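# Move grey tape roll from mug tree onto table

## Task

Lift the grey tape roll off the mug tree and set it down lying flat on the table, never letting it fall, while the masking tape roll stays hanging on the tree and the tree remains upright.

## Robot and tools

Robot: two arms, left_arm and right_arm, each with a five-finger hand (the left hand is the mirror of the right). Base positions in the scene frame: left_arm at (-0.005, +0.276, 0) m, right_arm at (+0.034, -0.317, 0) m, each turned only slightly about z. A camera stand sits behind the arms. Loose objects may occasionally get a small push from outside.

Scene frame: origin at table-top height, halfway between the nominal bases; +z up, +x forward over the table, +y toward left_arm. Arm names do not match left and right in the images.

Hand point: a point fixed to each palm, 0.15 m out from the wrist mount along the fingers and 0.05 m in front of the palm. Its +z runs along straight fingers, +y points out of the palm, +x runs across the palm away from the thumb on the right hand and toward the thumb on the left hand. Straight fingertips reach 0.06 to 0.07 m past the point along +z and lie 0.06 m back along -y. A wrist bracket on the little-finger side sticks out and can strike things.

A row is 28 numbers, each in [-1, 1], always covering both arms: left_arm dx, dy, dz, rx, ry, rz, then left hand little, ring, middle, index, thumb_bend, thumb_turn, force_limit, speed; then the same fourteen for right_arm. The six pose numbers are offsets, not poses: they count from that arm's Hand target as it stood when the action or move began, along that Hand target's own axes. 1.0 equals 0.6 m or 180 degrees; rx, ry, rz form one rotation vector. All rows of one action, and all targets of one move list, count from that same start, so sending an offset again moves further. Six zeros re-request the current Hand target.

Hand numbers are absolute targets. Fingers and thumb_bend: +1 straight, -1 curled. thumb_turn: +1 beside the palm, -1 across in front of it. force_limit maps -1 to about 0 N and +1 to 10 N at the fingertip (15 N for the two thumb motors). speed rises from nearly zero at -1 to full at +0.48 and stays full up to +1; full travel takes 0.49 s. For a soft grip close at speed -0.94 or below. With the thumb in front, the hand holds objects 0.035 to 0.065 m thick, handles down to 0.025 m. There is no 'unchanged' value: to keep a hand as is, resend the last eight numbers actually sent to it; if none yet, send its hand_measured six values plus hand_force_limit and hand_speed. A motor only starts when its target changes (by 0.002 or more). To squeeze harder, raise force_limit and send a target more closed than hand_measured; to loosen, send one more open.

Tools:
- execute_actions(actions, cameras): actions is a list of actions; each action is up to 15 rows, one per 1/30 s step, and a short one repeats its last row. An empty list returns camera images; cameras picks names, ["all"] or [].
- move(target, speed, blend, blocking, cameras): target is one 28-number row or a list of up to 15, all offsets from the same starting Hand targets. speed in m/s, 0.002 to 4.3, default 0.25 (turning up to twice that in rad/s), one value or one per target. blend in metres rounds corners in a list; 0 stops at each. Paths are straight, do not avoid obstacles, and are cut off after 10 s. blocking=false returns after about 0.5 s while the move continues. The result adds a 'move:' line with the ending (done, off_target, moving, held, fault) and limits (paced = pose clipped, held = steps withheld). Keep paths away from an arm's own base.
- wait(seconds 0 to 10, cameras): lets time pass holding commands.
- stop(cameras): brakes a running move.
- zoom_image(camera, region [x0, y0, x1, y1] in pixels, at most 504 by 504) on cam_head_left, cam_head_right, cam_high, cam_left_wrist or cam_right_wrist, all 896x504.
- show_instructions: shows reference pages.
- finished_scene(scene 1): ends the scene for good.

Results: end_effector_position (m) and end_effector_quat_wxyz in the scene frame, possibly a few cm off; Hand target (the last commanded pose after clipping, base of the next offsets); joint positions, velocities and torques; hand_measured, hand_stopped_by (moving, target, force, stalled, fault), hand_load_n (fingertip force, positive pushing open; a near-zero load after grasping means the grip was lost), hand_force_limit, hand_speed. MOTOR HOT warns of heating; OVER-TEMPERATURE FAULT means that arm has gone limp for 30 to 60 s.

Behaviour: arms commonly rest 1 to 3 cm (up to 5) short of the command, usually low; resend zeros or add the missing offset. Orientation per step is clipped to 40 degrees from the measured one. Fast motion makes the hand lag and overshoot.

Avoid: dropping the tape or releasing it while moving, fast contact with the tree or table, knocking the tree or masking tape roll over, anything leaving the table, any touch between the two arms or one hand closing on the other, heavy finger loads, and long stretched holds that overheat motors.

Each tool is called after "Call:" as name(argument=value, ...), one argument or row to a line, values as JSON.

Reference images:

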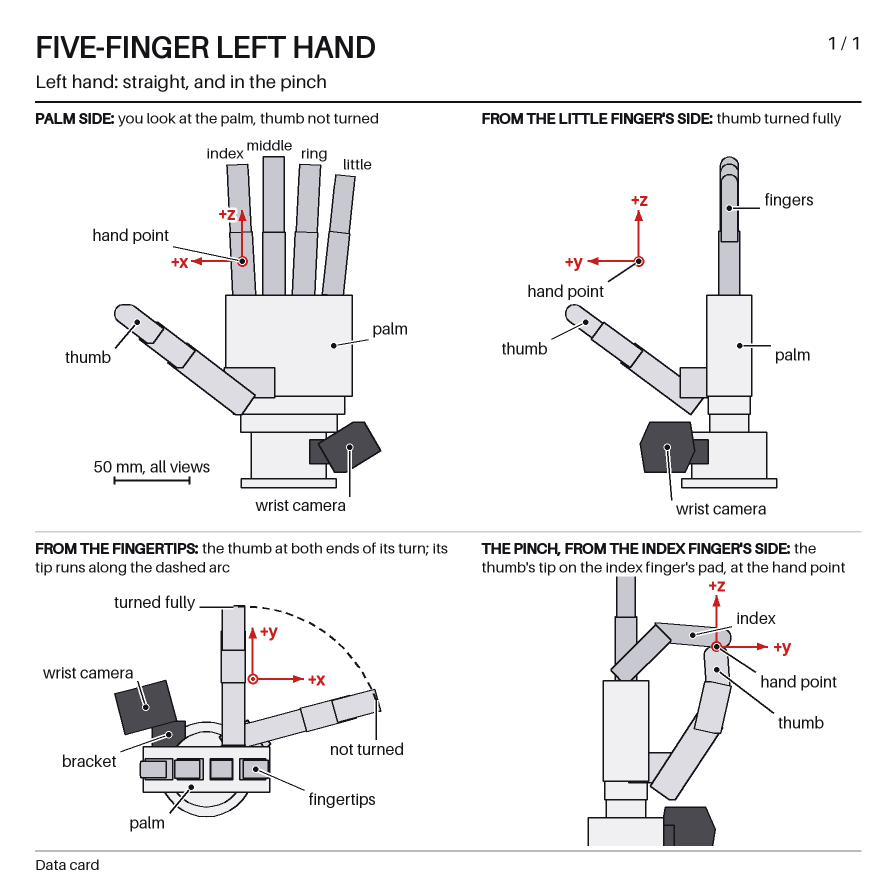

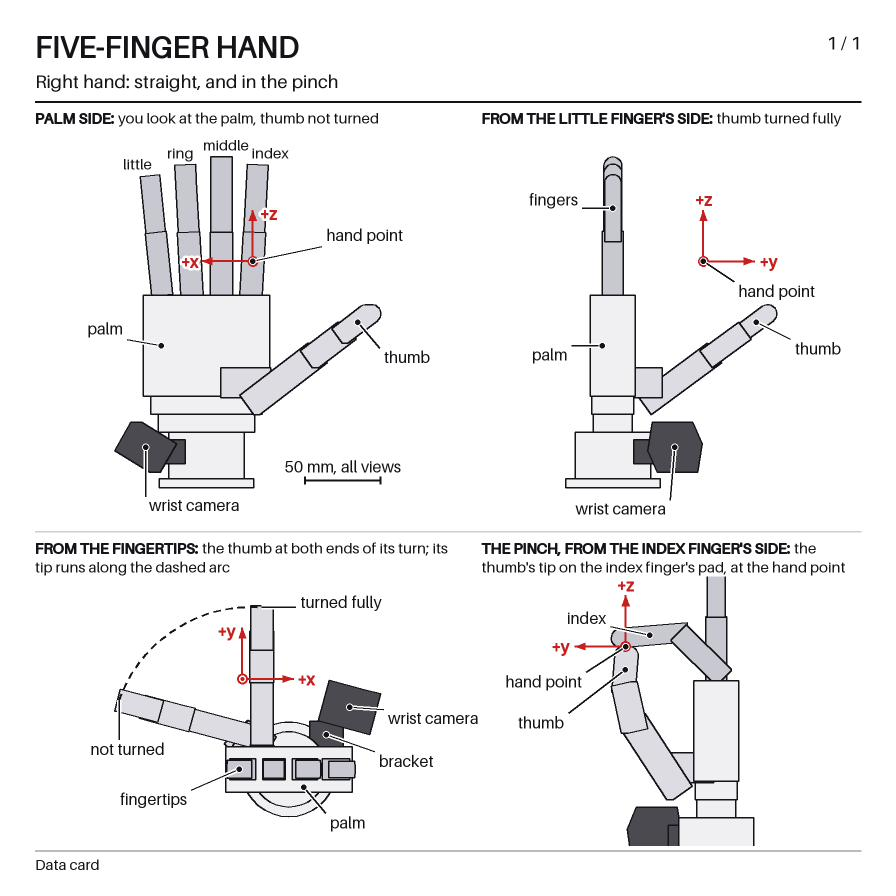

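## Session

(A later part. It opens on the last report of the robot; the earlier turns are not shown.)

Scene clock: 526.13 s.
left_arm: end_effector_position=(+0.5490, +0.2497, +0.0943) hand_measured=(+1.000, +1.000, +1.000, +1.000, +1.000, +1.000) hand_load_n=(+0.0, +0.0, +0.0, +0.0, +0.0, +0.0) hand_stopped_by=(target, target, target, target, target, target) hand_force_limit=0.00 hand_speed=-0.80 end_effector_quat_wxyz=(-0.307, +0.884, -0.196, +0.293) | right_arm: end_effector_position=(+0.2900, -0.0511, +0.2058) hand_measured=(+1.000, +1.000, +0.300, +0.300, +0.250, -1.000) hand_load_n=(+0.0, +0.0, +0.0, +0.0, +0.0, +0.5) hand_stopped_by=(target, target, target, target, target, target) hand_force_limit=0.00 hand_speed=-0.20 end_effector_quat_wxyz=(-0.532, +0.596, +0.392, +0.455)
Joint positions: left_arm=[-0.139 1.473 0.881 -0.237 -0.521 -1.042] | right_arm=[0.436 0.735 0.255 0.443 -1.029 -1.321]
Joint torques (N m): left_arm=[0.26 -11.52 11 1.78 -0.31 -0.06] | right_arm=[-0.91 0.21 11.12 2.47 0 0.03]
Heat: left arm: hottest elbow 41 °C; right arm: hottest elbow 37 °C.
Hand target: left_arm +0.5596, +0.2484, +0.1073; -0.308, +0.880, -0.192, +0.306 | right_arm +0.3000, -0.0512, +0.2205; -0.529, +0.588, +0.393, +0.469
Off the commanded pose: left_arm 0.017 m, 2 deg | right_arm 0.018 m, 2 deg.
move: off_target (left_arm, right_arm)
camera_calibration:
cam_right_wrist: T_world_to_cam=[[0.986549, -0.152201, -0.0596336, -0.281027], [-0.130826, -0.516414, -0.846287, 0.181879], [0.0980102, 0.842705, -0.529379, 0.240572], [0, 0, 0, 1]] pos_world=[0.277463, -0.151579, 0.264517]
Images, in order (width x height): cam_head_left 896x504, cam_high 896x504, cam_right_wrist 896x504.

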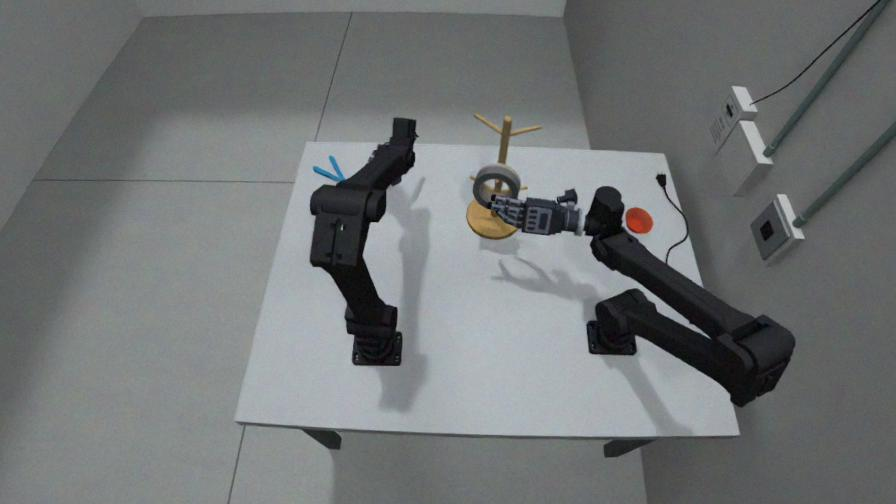

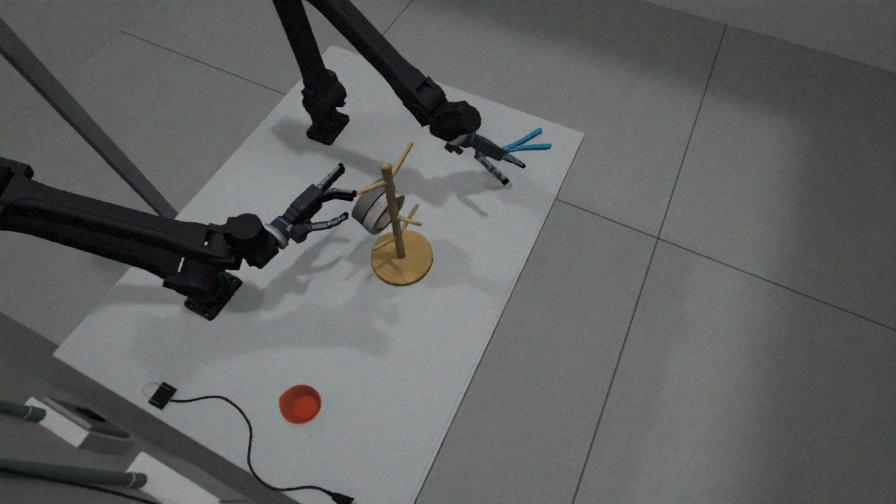

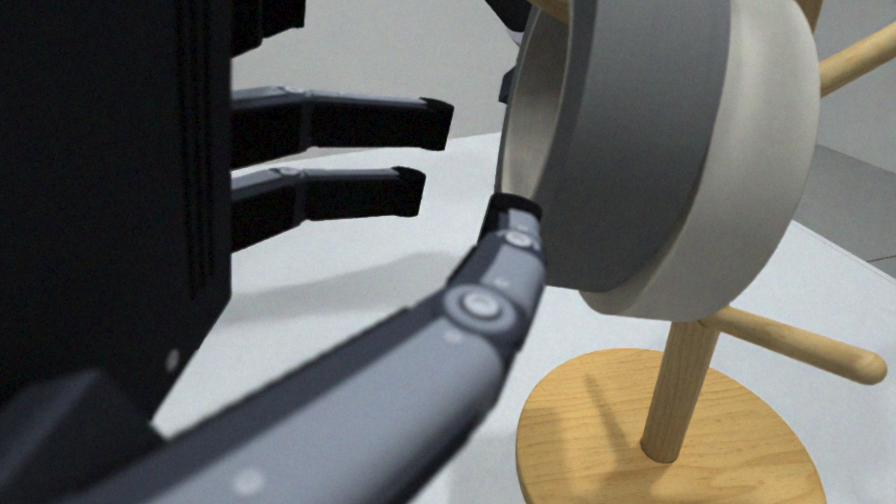

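Call:
move(
  target=[0,0,0,0,0,0,1,1,1,1,1,1,0,-0.8,0.028,0.0,-0.004,0,0,0,1,1,0.3,0.3,0.25,-1,0,-0.2],
  speed=0.1,
  cameras=["cam_head_left","cam_right_wrist"],
)

Scene clock: 540.33 s.
left_arm: end_effector_position=(+0.5490, +0.2497, +0.0943) hand_measured=(+1.000, +1.000, +1.000, +1.000, +1.000, +1.000) hand_load_n=(+0.0, +0.0, +0.0, +0.0, +0.0, +0.0) hand_stopped_by=(target, target, target, target, target, target) hand_force_limit=0.00 hand_speed=-0.80 end_effector_quat_wxyz=(-0.307, +0.884, -0.196, +0.293) | right_arm: end_effector_position=(+0.2923, -0.0543, +0.2115) hand_measured=(+1.000, +1.000, +0.300, +0.300, +0.250, -1.000) hand_load_n=(+0.0, +0.0, +0.0, +0.0, +0.0, +0.0) hand_stopped_by=(target, target, target, target, target, target) hand_force_limit=0.00 hand_speed=-0.20 end_effector_quat_wxyz=(-0.533, +0.597, +0.392, +0.453)
Joint positions: left_arm=[-0.139 1.473 0.881 -0.237 -0.521 -1.042] | right_arm=[0.416 0.724 0.271 0.411 -1.05 -1.321]
Joint torques (N m): left_arm=[0.26 -11.46 11.03 1.77 -0.31 -0.06] | right_arm=[-0.67 -1.44 12.85 1.43 -0.05 0.09]
Heat: left arm: hottest elbow 41 °C; right arm: hottest elbow 37 °C.
Hand target: left_arm +0.5596, +0.2484, +0.1073; -0.308, +0.880, -0.192, +0.306 | right_arm +0.3038, -0.0541, +0.2367; -0.529, +0.588, +0.393, +0.469
Off the commanded pose: left_arm 0.017 m, 2 deg | right_arm 0.028 m, 2 deg.
move: off_target (left_arm, right_arm)
camera_calibration:
cam_right_wrist: T_world_to_cam=[[0.986357, -0.151569, -0.0642473, -0.282313], [-0.134571, -0.517559, -0.844999, 0.186138], [0.0948236, 0.842116, -0.530894, 0.247266], [0, 0, 0, 1]] pos_world=[0.280063, -0.154679, 0.270421]
Images, in order (width x height): cam_head_left 896x504, cam_right_wrist 896x504.

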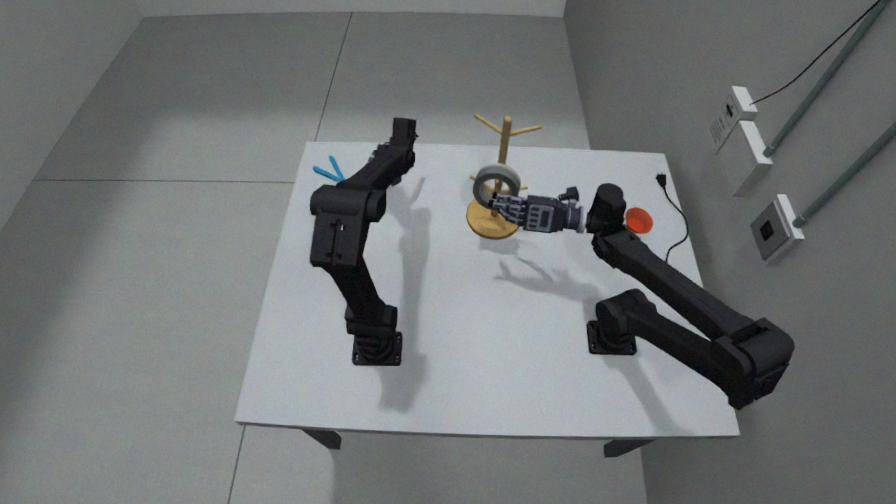

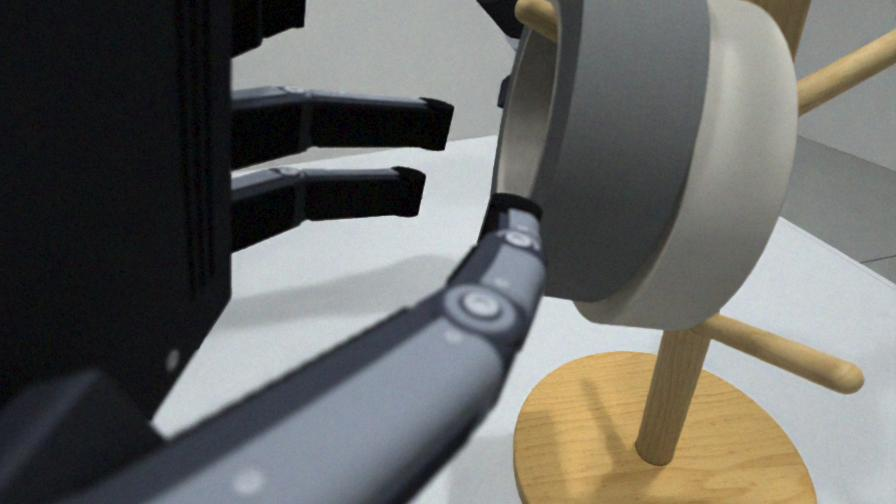

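Call:
move(
  target=[0,0,0,0,0,0,1,1,1,1,1,1,0,-0.8,0.009,0.032,0.000,0,0,0,1,1,0.3,0.3,0.25,-1,0,-0.2],
  speed=0.1,
  cameras=["cam_head_left","cam_head_right","cam_right_wrist"],
)

Call:
zoom_image(
  camera="cam_right_wrist",
  region=[350, 0, 750, 370],
)

Call:
zoom_image(
  camera="cam_head_left",
  region=[460, 140, 570, 240],
)

Call:
zoom_image(
  camera="cam_head_right",
  region=[460, 140, 570, 240],
)

Scene clock: 554.87 s.
left_arm: end_effector_position=(+0.5490, +0.2497, +0.0943) hand_measured=(+1.000, +1.000, +1.000, +1.000, +1.000, +1.000) hand_load_n=(+0.0, -0.5, +0.0, +0.0, +0.0, -0.5) hand_stopped_by=(target, target, target, target, target, target) hand_force_limit=0.00 hand_speed=-0.80 end_effector_quat_wxyz=(-0.307, +0.884, -0.196, +0.293) | right_arm: end_effector_position=(+0.3082, -0.0585, +0.2117) hand_measured=(+1.000, +1.000, +0.300, +0.300, +0.250, -1.000) hand_load_n=(+0.0, +0.0, +0.0, +0.0, +0.0, +0.0) hand_stopped_by=(target, target, target, target, target, target) hand_force_limit=0.00 hand_speed=-0.20 end_effector_quat_wxyz=(-0.535, +0.602, +0.388, +0.449)
Joint positions: left_arm=[-0.139 1.473 0.881 -0.237 -0.521 -1.042] | right_arm=[0.37 0.788 0.301 0.429 -1.095 -1.321]
Joint torques (N m): left_arm=[0.26 -11.46 11.02 1.78 -0.31 -0.06] | right_arm=[-0.91 -0.85 12.72 2.3 -0.02 0.03]
Heat: left arm: hottest elbow 41 °C; right arm: hottest elbow 38 °C.
Hand target: left_arm +0.5596, +0.2484, +0.1073; -0.308, +0.880, -0.192, +0.306 | right_arm +0.3236, -0.0568, +0.2371; -0.529, +0.588, +0.393, +0.469
Off the commanded pose: left_arm 0.017 m, 2 deg | right_arm 0.030 m, 3 deg.
move: off_target (left_arm, right_arm)
camera_calibration:
cam_right_wrist: T_world_to_cam=[[0.985021, -0.153364, -0.0788281, -0.295289], [-0.148325, -0.520424, -0.840927, 0.189386], [0.087944, 0.840023, -0.535376, 0.252438], [0, 0, 0, 1]] pos_world=[0.296756, -0.15878, 0.271132]
Images, in order (width x height): cam_head_left 896x504, cam_head_right 896x504, cam_right_wrist 896x504.

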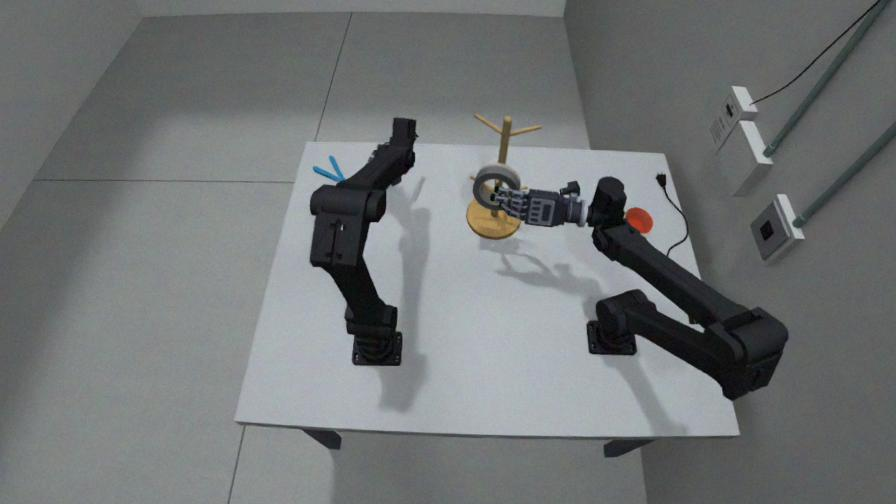

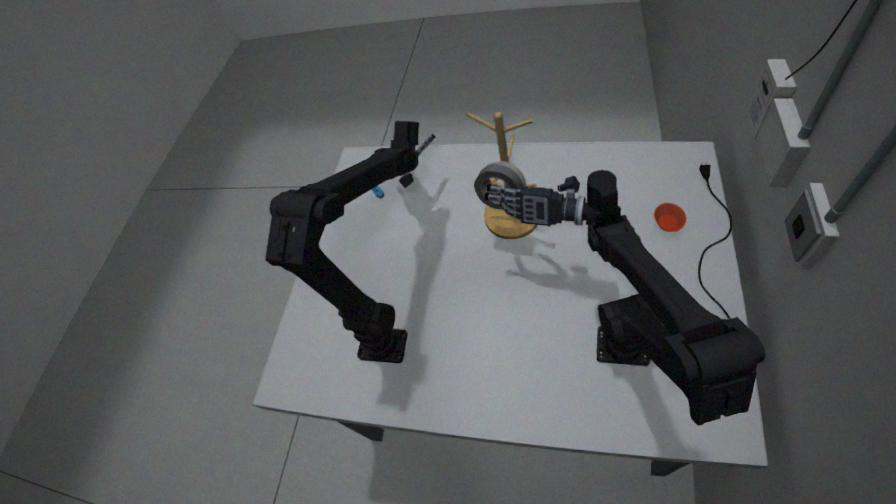

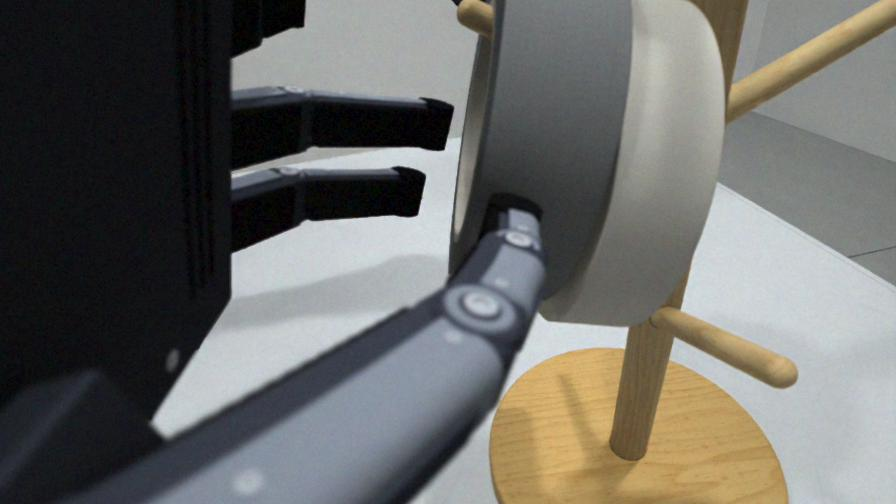

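Scaled by 1.260 from the camera's 896x504 image, which has a finer 1280x720 frame.

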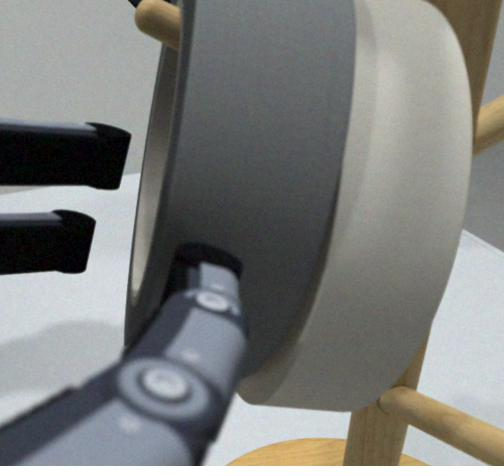

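Scaled by 4.582 from the camera's 896x504 image, which has a finer 1280x720 frame.

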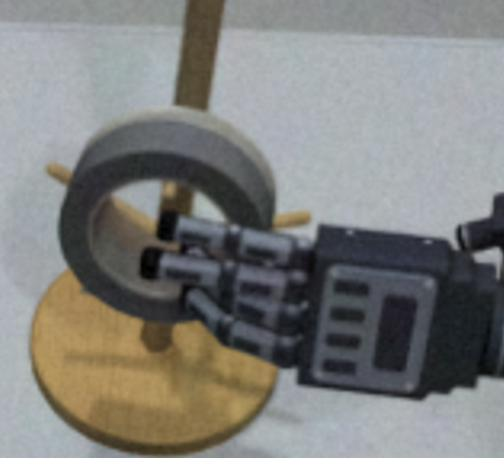

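Scaled by 4.582 from the camera's 896x504 image, which has a finer 1280x720 frame.

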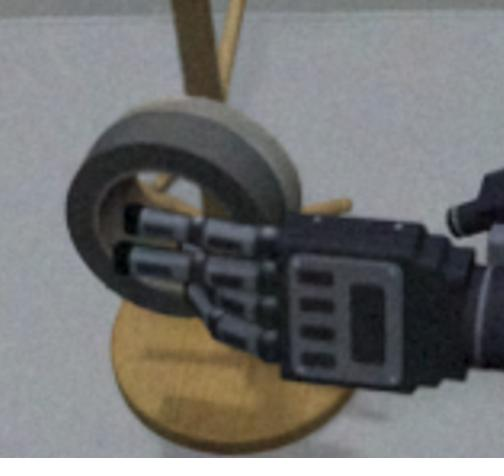

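Call:
move(
  target=[0,0,0,0,0,0,1,1,1,1,1,1,0,-0.8,0.013,0.034,0.003,0,0,0,1,1,0.3,0.3,0.25,-1,0,-0.2],
  speed=0.08,
  cameras=["cam_head_left","cam_head_right","cam_high","cam_right_wrist"],
)

Call:
zoom_image(
  camera="cam_head_left",
  region=[460, 140, 570, 240],
)

Call:
zoom_image(
  camera="cam_high",
  region=[300, 150, 440, 270],
)

Scene clock: 590.00 s.
left_arm: end_effector_position=(+0.5490, +0.2497, +0.0943) hand_measured=(+1.000, +1.000, +1.000, +1.000, +1.000, +1.000) hand_load_n=(+0.0, +0.0, +0.0, +0.0, +0.0, -0.5) hand_stopped_by=(target, target, target, target, target, target) hand_force_limit=0.00 hand_speed=-0.80 end_effector_quat_wxyz=(-0.307, +0.884, -0.196, +0.293) | right_arm: end_effector_position=(+0.3295, -0.0592, +0.2155) hand_measured=(+1.000, +1.000, +0.300, +0.300, +0.250, -1.000) hand_load_n=(+0.0, +0.0, +0.0, +0.0, +0.0, +0.0) hand_stopped_by=(target, target, target, target, target, target) hand_force_limit=0.00 hand_speed=-0.20 end_effector_quat_wxyz=(-0.535, +0.602, +0.387, +0.449)
Joint positions: left_arm=[-0.139 1.473 0.881 -0.237 -0.521 -1.042] | right_arm=[0.336 0.873 0.344 0.473 -1.129 -1.321]
Joint torques (N m): left_arm=[0.26 -11.52 11.03 1.8 -0.31 -0.06] | right_arm=[-0.73 -1.49 12.51 2.33 -0.04 0.05]
Heat: left arm: hottest elbow 42 °C; right arm: hottest elbow 41 °C.
Hand target: left_arm +0.5596, +0.2484, +0.1073; -0.308, +0.880, -0.192, +0.306 | right_arm +0.3454, -0.0580, +0.2395; -0.529, +0.588, +0.393, +0.469
Off the commanded pose: left_arm 0.017 m, 2 deg | right_arm 0.029 m, 3 deg.
move: off_target (left_arm, right_arm)
camera_calibration:
cam_right_wrist: T_world_to_cam=[[0.984996, -0.153596, -0.0786875, -0.316176], [-0.148131, -0.518524, -0.842134, 0.195727], [0.0885472, 0.841155, -0.533496, 0.252634], [0, 0, 0, 1]] pos_world=[0.318056, -0.159579, 0.274729]
Images, in order (width x height): cam_head_left 896x504, cam_head_right 896x504, cam_high 896x504, cam_right_wrist 896x504.

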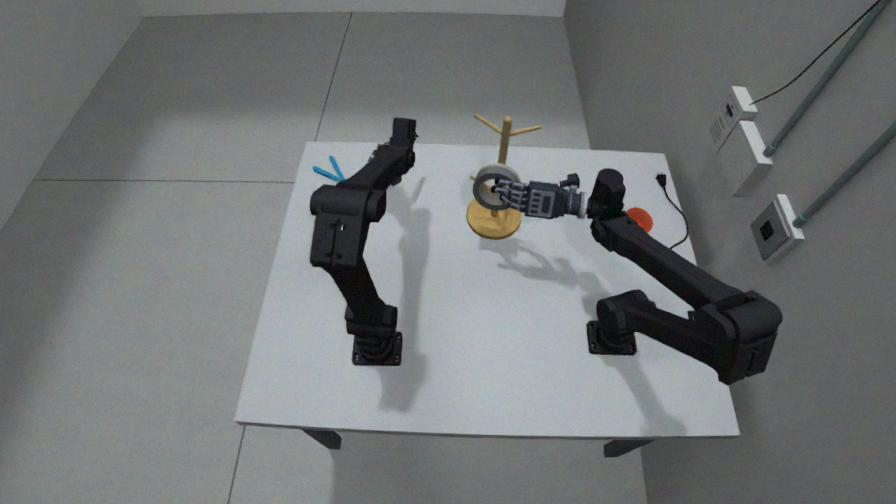

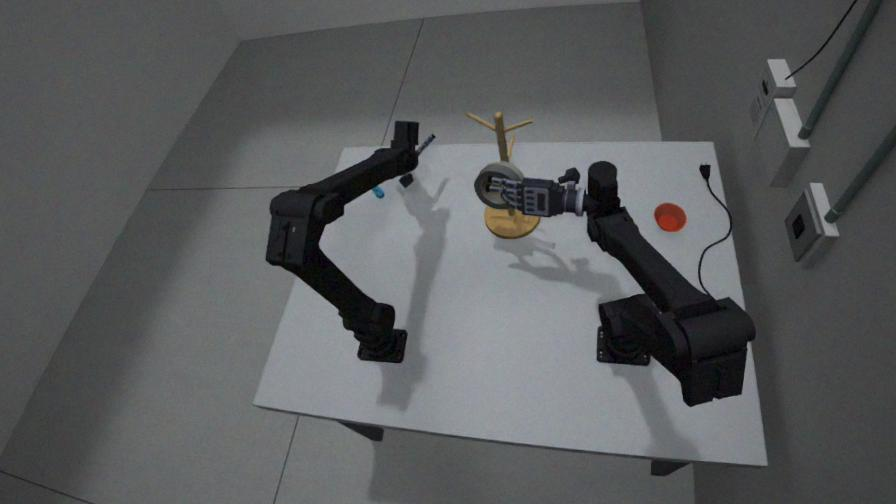

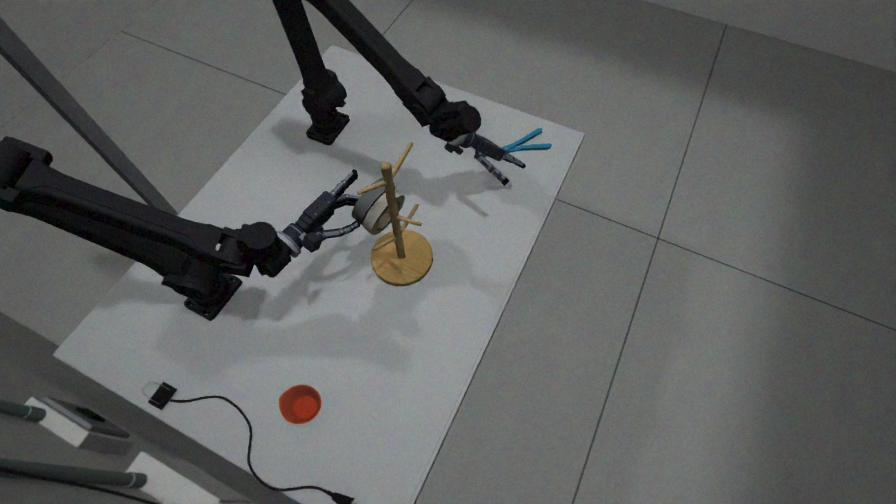

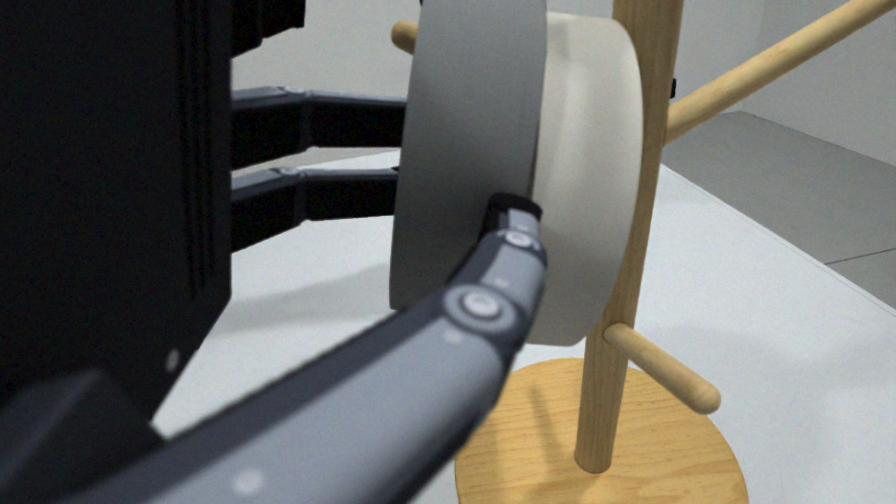

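Scaled by 4.582 from the camera's 896x504 image, which has a finer 1280x720 frame.

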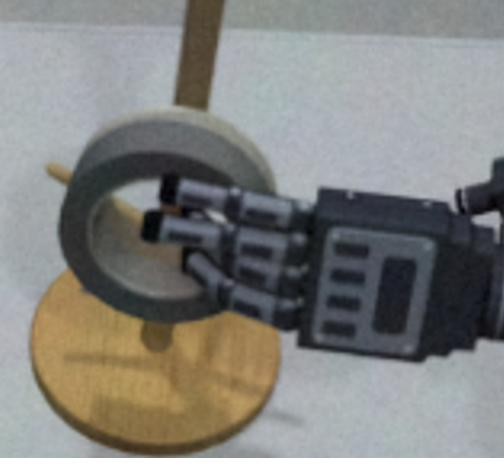

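Scaled by 3.600 from the camera's 896x504 image, which has a finer 1280x720 frame.

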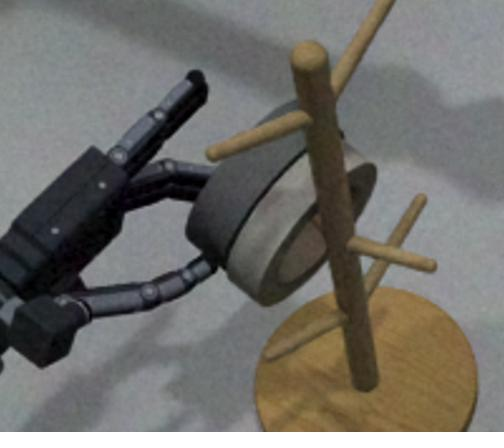

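Call:
move(
  target=[0,0,0,0,0,0,1,1,1,1,1,1,0,-0.8,0,0,0,0,0,0,1,1,0.08,0.08,0.08,-1,-0.5,-0.9],
  cameras=["cam_high","cam_head_right","cam_right_wrist"],
)

Call:
zoom_image(
  camera="cam_high",
  region=[300, 150, 440, 270],
)

Call:
zoom_image(
  camera="cam_head_right",
  region=[460, 140, 570, 240],
)

Scene clock: 610.37 s.
left_arm: end_effector_position=(+0.5490, +0.2497, +0.0943) hand_measured=(+1.000, +1.000, +1.000, +1.000, +1.000, +1.000) hand_load_n=(+0.0, +0.0, +0.0, +0.0, +0.0, -0.5) hand_stopped_by=(target, target, target, target, target, target) hand_force_limit=0.00 hand_speed=-0.80 end_effector_quat_wxyz=(-0.307, +0.884, -0.196, +0.293) | right_arm: end_effector_position=(+0.3297, -0.0590, +0.2146) hand_measured=(+1.000, +1.000, +0.116, +0.096, +0.158, -1.000) hand_load_n=(+0.0, +0.0, +2.0, +3.0, +5.0, -0.5) hand_stopped_by=(target, target, force, force, force, target) hand_force_limit=-0.50 hand_speed=-0.90 end_effector_quat_wxyz=(-0.535, +0.602, +0.387, +0.448)
Joint positions: left_arm=[-0.139 1.473 0.881 -0.237 -0.521 -1.042] | right_arm=[0.336 0.876 0.344 0.473 -1.129 -1.321]
Joint torques (N m): left_arm=[0.32 -11.46 11.02 1.77 -0.31 -0.06] | right_arm=[-0.21 -1.73 12.41 2.5 -0.03 0]
Heat: left arm: hottest elbow 42 °C; right arm: hottest elbow 40 °C.
Hand target: left_arm +0.5596, +0.2484, +0.1073; -0.308, +0.880, -0.192, +0.306 | right_arm +0.3454, -0.0580, +0.2395; -0.529, +0.588, +0.393, +0.469
Off the commanded pose: left_arm 0.017 m, 2 deg | right_arm 0.029 m, 3 deg.
move: off_target (left_arm, right_arm)
camera_calibration:
cam_right_wrist: T_world_to_cam=[[0.984903, -0.152961, -0.0810541, -0.315809], [-0.149887, -0.519267, -0.841366, 0.1955], [0.0866074, 0.840812, -0.534354, 0.252719], [0, 0, 0, 1]] pos_world=[0.318456, -0.159279, 0.273931]
Images, in order (width x height): cam_head_right 896x504, cam_high 896x504, cam_right_wrist 896x504.

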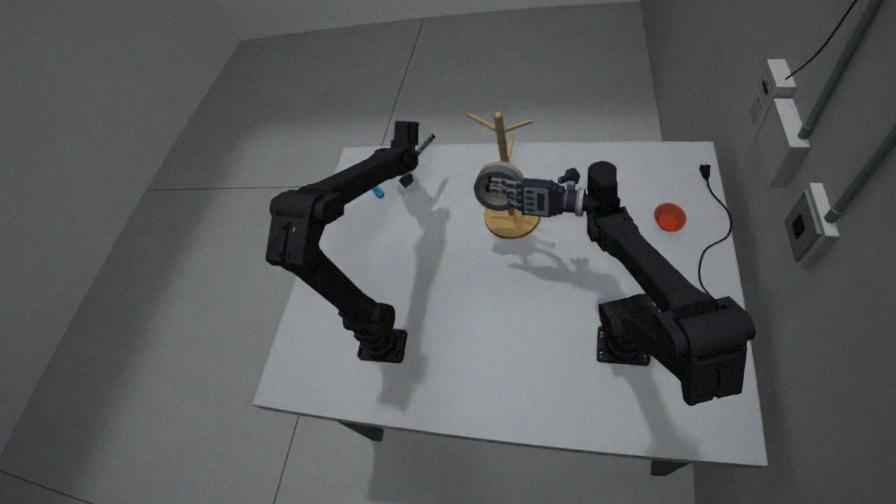

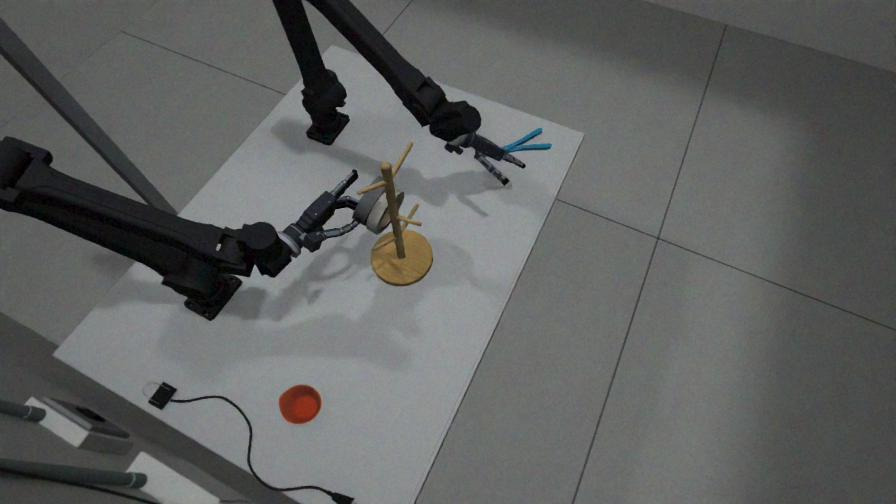

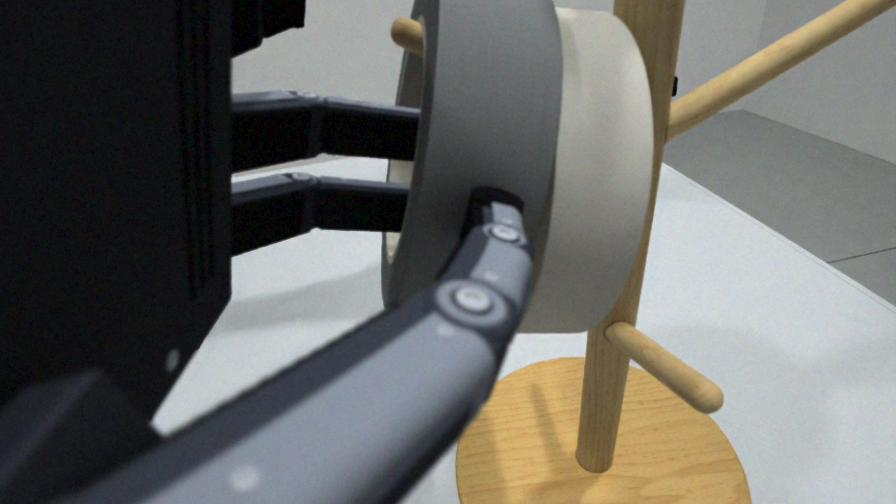

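Scaled by 3.600 from the camera's 896x504 image, which has a finer 1280x720 frame.

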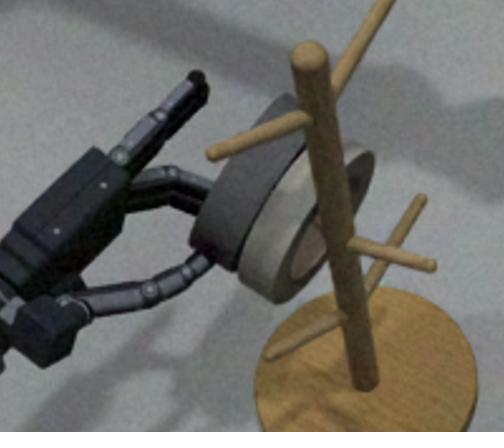

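Scaled by 4.582 from the camera's 896x504 image, which has a finer 1280x720 frame.

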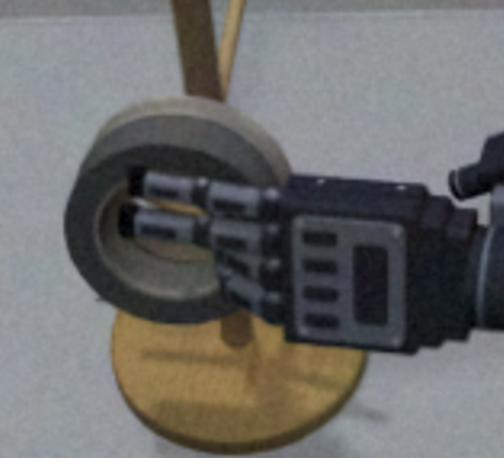

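Call:
move(
  target=[0,0,0,0,0,0,1,1,1,1,1,1,0,-0.8,0,0,0,0,0,0,1,1,-0.05,-0.05,0.0,-1,0.0,-0.93],
  cameras=["cam_high","cam_right_wrist"],
)

Call:
zoom_image(
  camera="cam_high",
  region=[300, 150, 440, 270],
)

Call:
zoom_image(
  camera="cam_right_wrist",
  region=[350, 0, 680, 330],
)

Scene clock: 617.33 s.
left_arm: end_effector_position=(+0.5490, +0.2497, +0.0943) hand_measured=(+1.000, +1.000, +1.000, +1.000, +1.000, +1.000) hand_load_n=(+0.0, +0.0, +0.0, +0.0, +0.0, +0.0) hand_stopped_by=(target, target, target, target, target, target) hand_force_limit=0.00 hand_speed=-0.80 end_effector_quat_wxyz=(-0.307, +0.884, -0.196, +0.293) | right_arm: end_effector_position=(+0.3297, -0.0590, +0.2146) hand_measured=(+1.000, +1.000, +0.086, +0.080, +0.158, -1.000) hand_load_n=(+0.0, +0.0, +5.0, +4.5, +11.0, +0.5) hand_stopped_by=(target, target, force, force, force, target) hand_force_limit=0.00 hand_speed=-0.93 end_effector_quat_wxyz=(-0.535, +0.602, +0.387, +0.448)
Joint positions: left_arm=[-0.139 1.473 0.881 -0.237 -0.521 -1.042] | right_arm=[0.336 0.876 0.344 0.473 -1.129 -1.321]
Joint torques (N m): left_arm=[0.32 -11.46 11.02 1.8 -0.31 -0.06] | right_arm=[-1.03 -1.79 12.41 2.41 -0.01 0.02]
Heat: left arm: hottest elbow 42 °C; right arm: hottest elbow 40 °C.
Hand target: left_arm +0.5596, +0.2484, +0.1073; -0.308, +0.880, -0.192, +0.306 | right_arm +0.3454, -0.0580, +0.2395; -0.529, +0.588, +0.393, +0.469
Off the commanded pose: left_arm 0.017 m, 2 deg | right_arm 0.029 m, 3 deg.
move: off_target (left_arm, right_arm)
camera_calibration:
cam_right_wrist: T_world_to_cam=[[0.984903, -0.152961, -0.0810541, -0.315809], [-0.149887, -0.519267, -0.841366, 0.1955], [0.0866074, 0.840812, -0.534354, 0.252719], [0, 0, 0, 1]] pos_world=[0.318456, -0.159279, 0.273931]
Images, in order (width x height): cam_high 896x504, cam_right_wrist 896x504.

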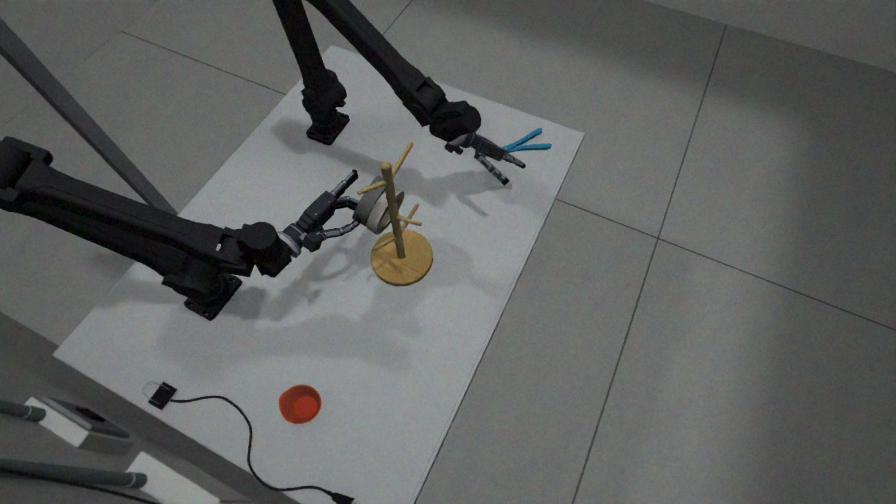

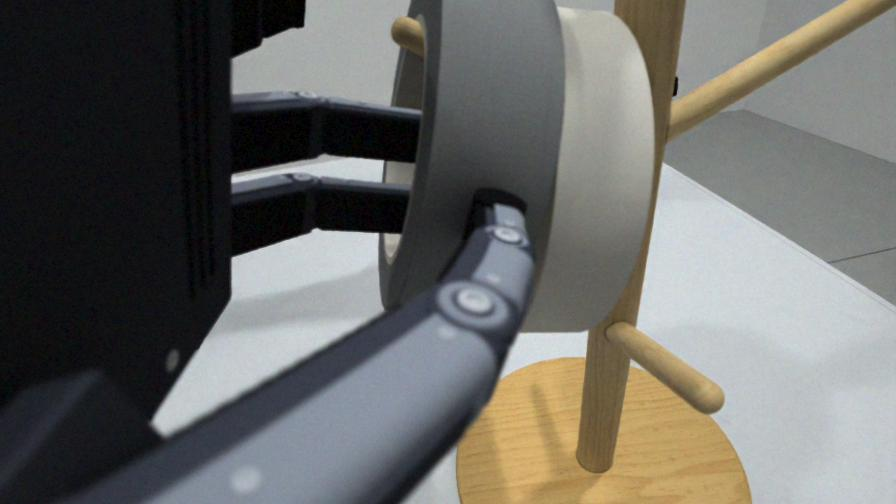

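Scaled by 3.600 from the camera's 896x504 image, which has a finer 1280x720 frame.

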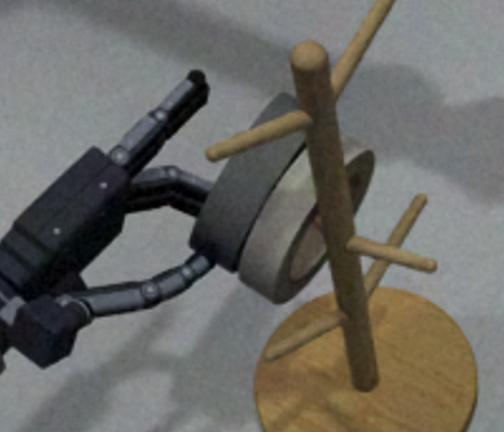

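Scaled by 1.527 from the camera's 896x504 image, which has a finer 1280x720 frame.

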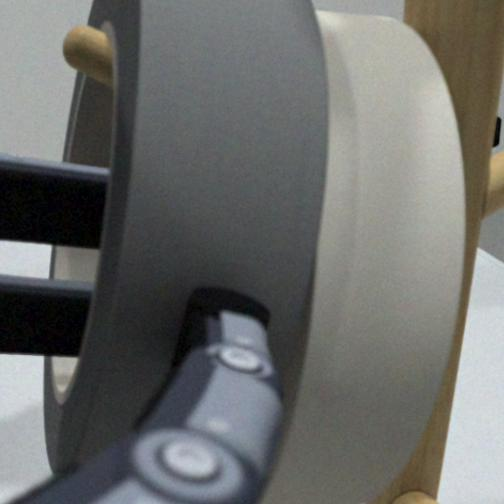

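Call:
move(
  target=[0,0,0,0,0,0,1,1,1,1,1,1,0,-0.8,0.040,-0.015,0,0,0,0,1,1,-0.05,-0.05,0.0,-1,0.0,-0.93],
  speed=0.06,
  cameras=["cam_head_left","cam_high","cam_right_wrist"],
)

Call:
zoom_image(
  camera="cam_high",
  region=[300, 150, 440, 270],
)

Call:
zoom_image(
  camera="cam_head_left",
  region=[460, 140, 570, 240],
)

Scene clock: 647.20 s.
left_arm: end_effector_position=(+0.5490, +0.2497, +0.0943) hand_measured=(+1.000, +1.000, +1.000, +1.000, +1.000, +1.000) hand_load_n=(+0.0, +0.0, +0.0, +0.0, +0.0, +0.0) hand_stopped_by=(target, target, target, target, target, target) hand_force_limit=0.00 hand_speed=-0.80 end_effector_quat_wxyz=(-0.307, +0.884, -0.196, +0.293) | right_arm: end_effector_position=(+0.3290, -0.0594, +0.2290) hand_measured=(+1.000, +1.000, +0.086, +0.080, +0.158, -1.000) hand_load_n=(+0.0, +0.0, +5.5, +3.0, +11.0, +1.0) hand_stopped_by=(target, target, force, force, force, target) hand_force_limit=0.00 hand_speed=-0.93 end_effector_quat_wxyz=(-0.538, +0.607, +0.382, +0.443)
Joint positions: left_arm=[-0.139 1.473 0.881 -0.237 -0.521 -1.042] | right_arm=[0.336 0.835 0.377 0.39 -1.127 -1.312]
Joint torques (N m): left_arm=[0.32 -11.46 11.02 1.76 -0.31 -0.06] | right_arm=[-0.32 -2.96 13.94 1.57 0.05 -0.06]
Heat: left arm: hottest elbow 42 °C; right arm: hottest elbow 40 °C.
Hand target: left_arm +0.5596, +0.2484, +0.1073; -0.308, +0.880, -0.192, +0.306 | right_arm +0.3428, -0.0576, +0.2651; -0.529, +0.588, +0.393, +0.469
Off the commanded pose: left_arm 0.017 m, 2 deg | right_arm 0.039 m, 4 deg.
move: off_target (left_arm, right_arm)
camera_calibration:
cam_right_wrist: T_world_to_cam=[[0.982886, -0.155595, -0.0986208, -0.309449], [-0.166432, -0.520532, -0.837465, 0.21176], [0.0789698, 0.839546, -0.537519, 0.264022], [0, 0, 0, 1]] pos_world=[0.318547, -0.159579, 0.28874]
Images, in order (width x height): cam_head_left 896x504, cam_high 896x504, cam_right_wrist 896x504.

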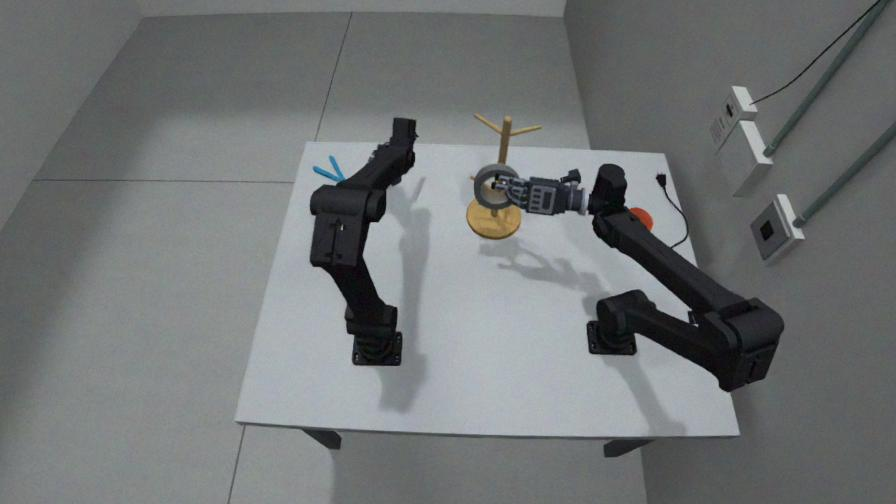

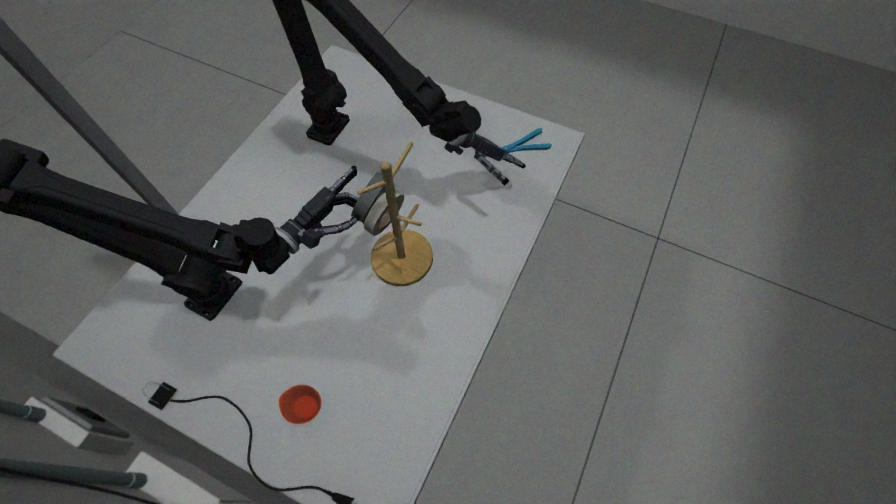

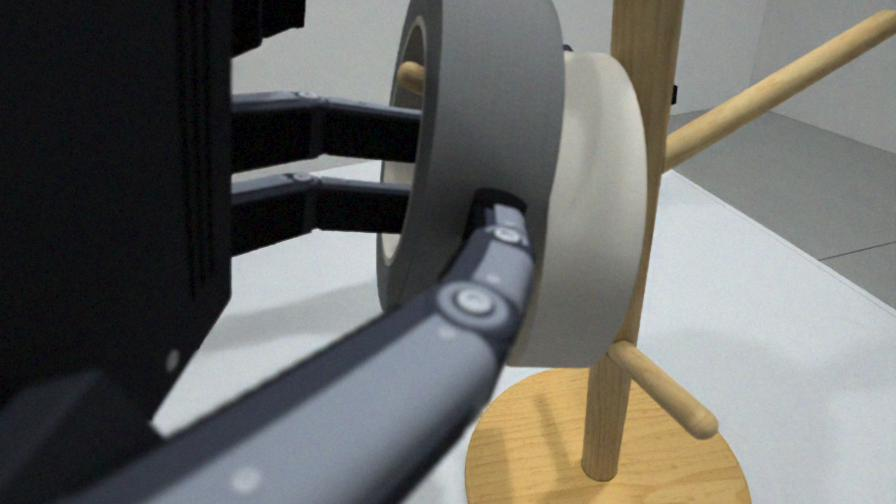

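Scaled by 3.600 from the camera's 896x504 image, which has a finer 1280x720 frame.

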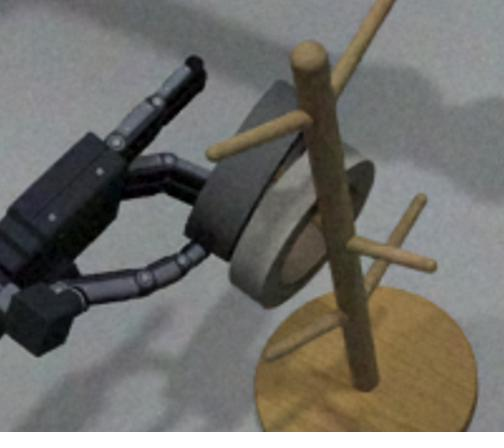

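Scaled by 4.582 from the camera's 896x504 image, which has a finer 1280x720 frame.

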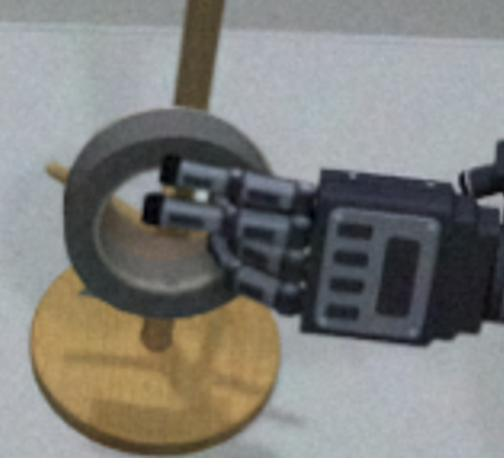

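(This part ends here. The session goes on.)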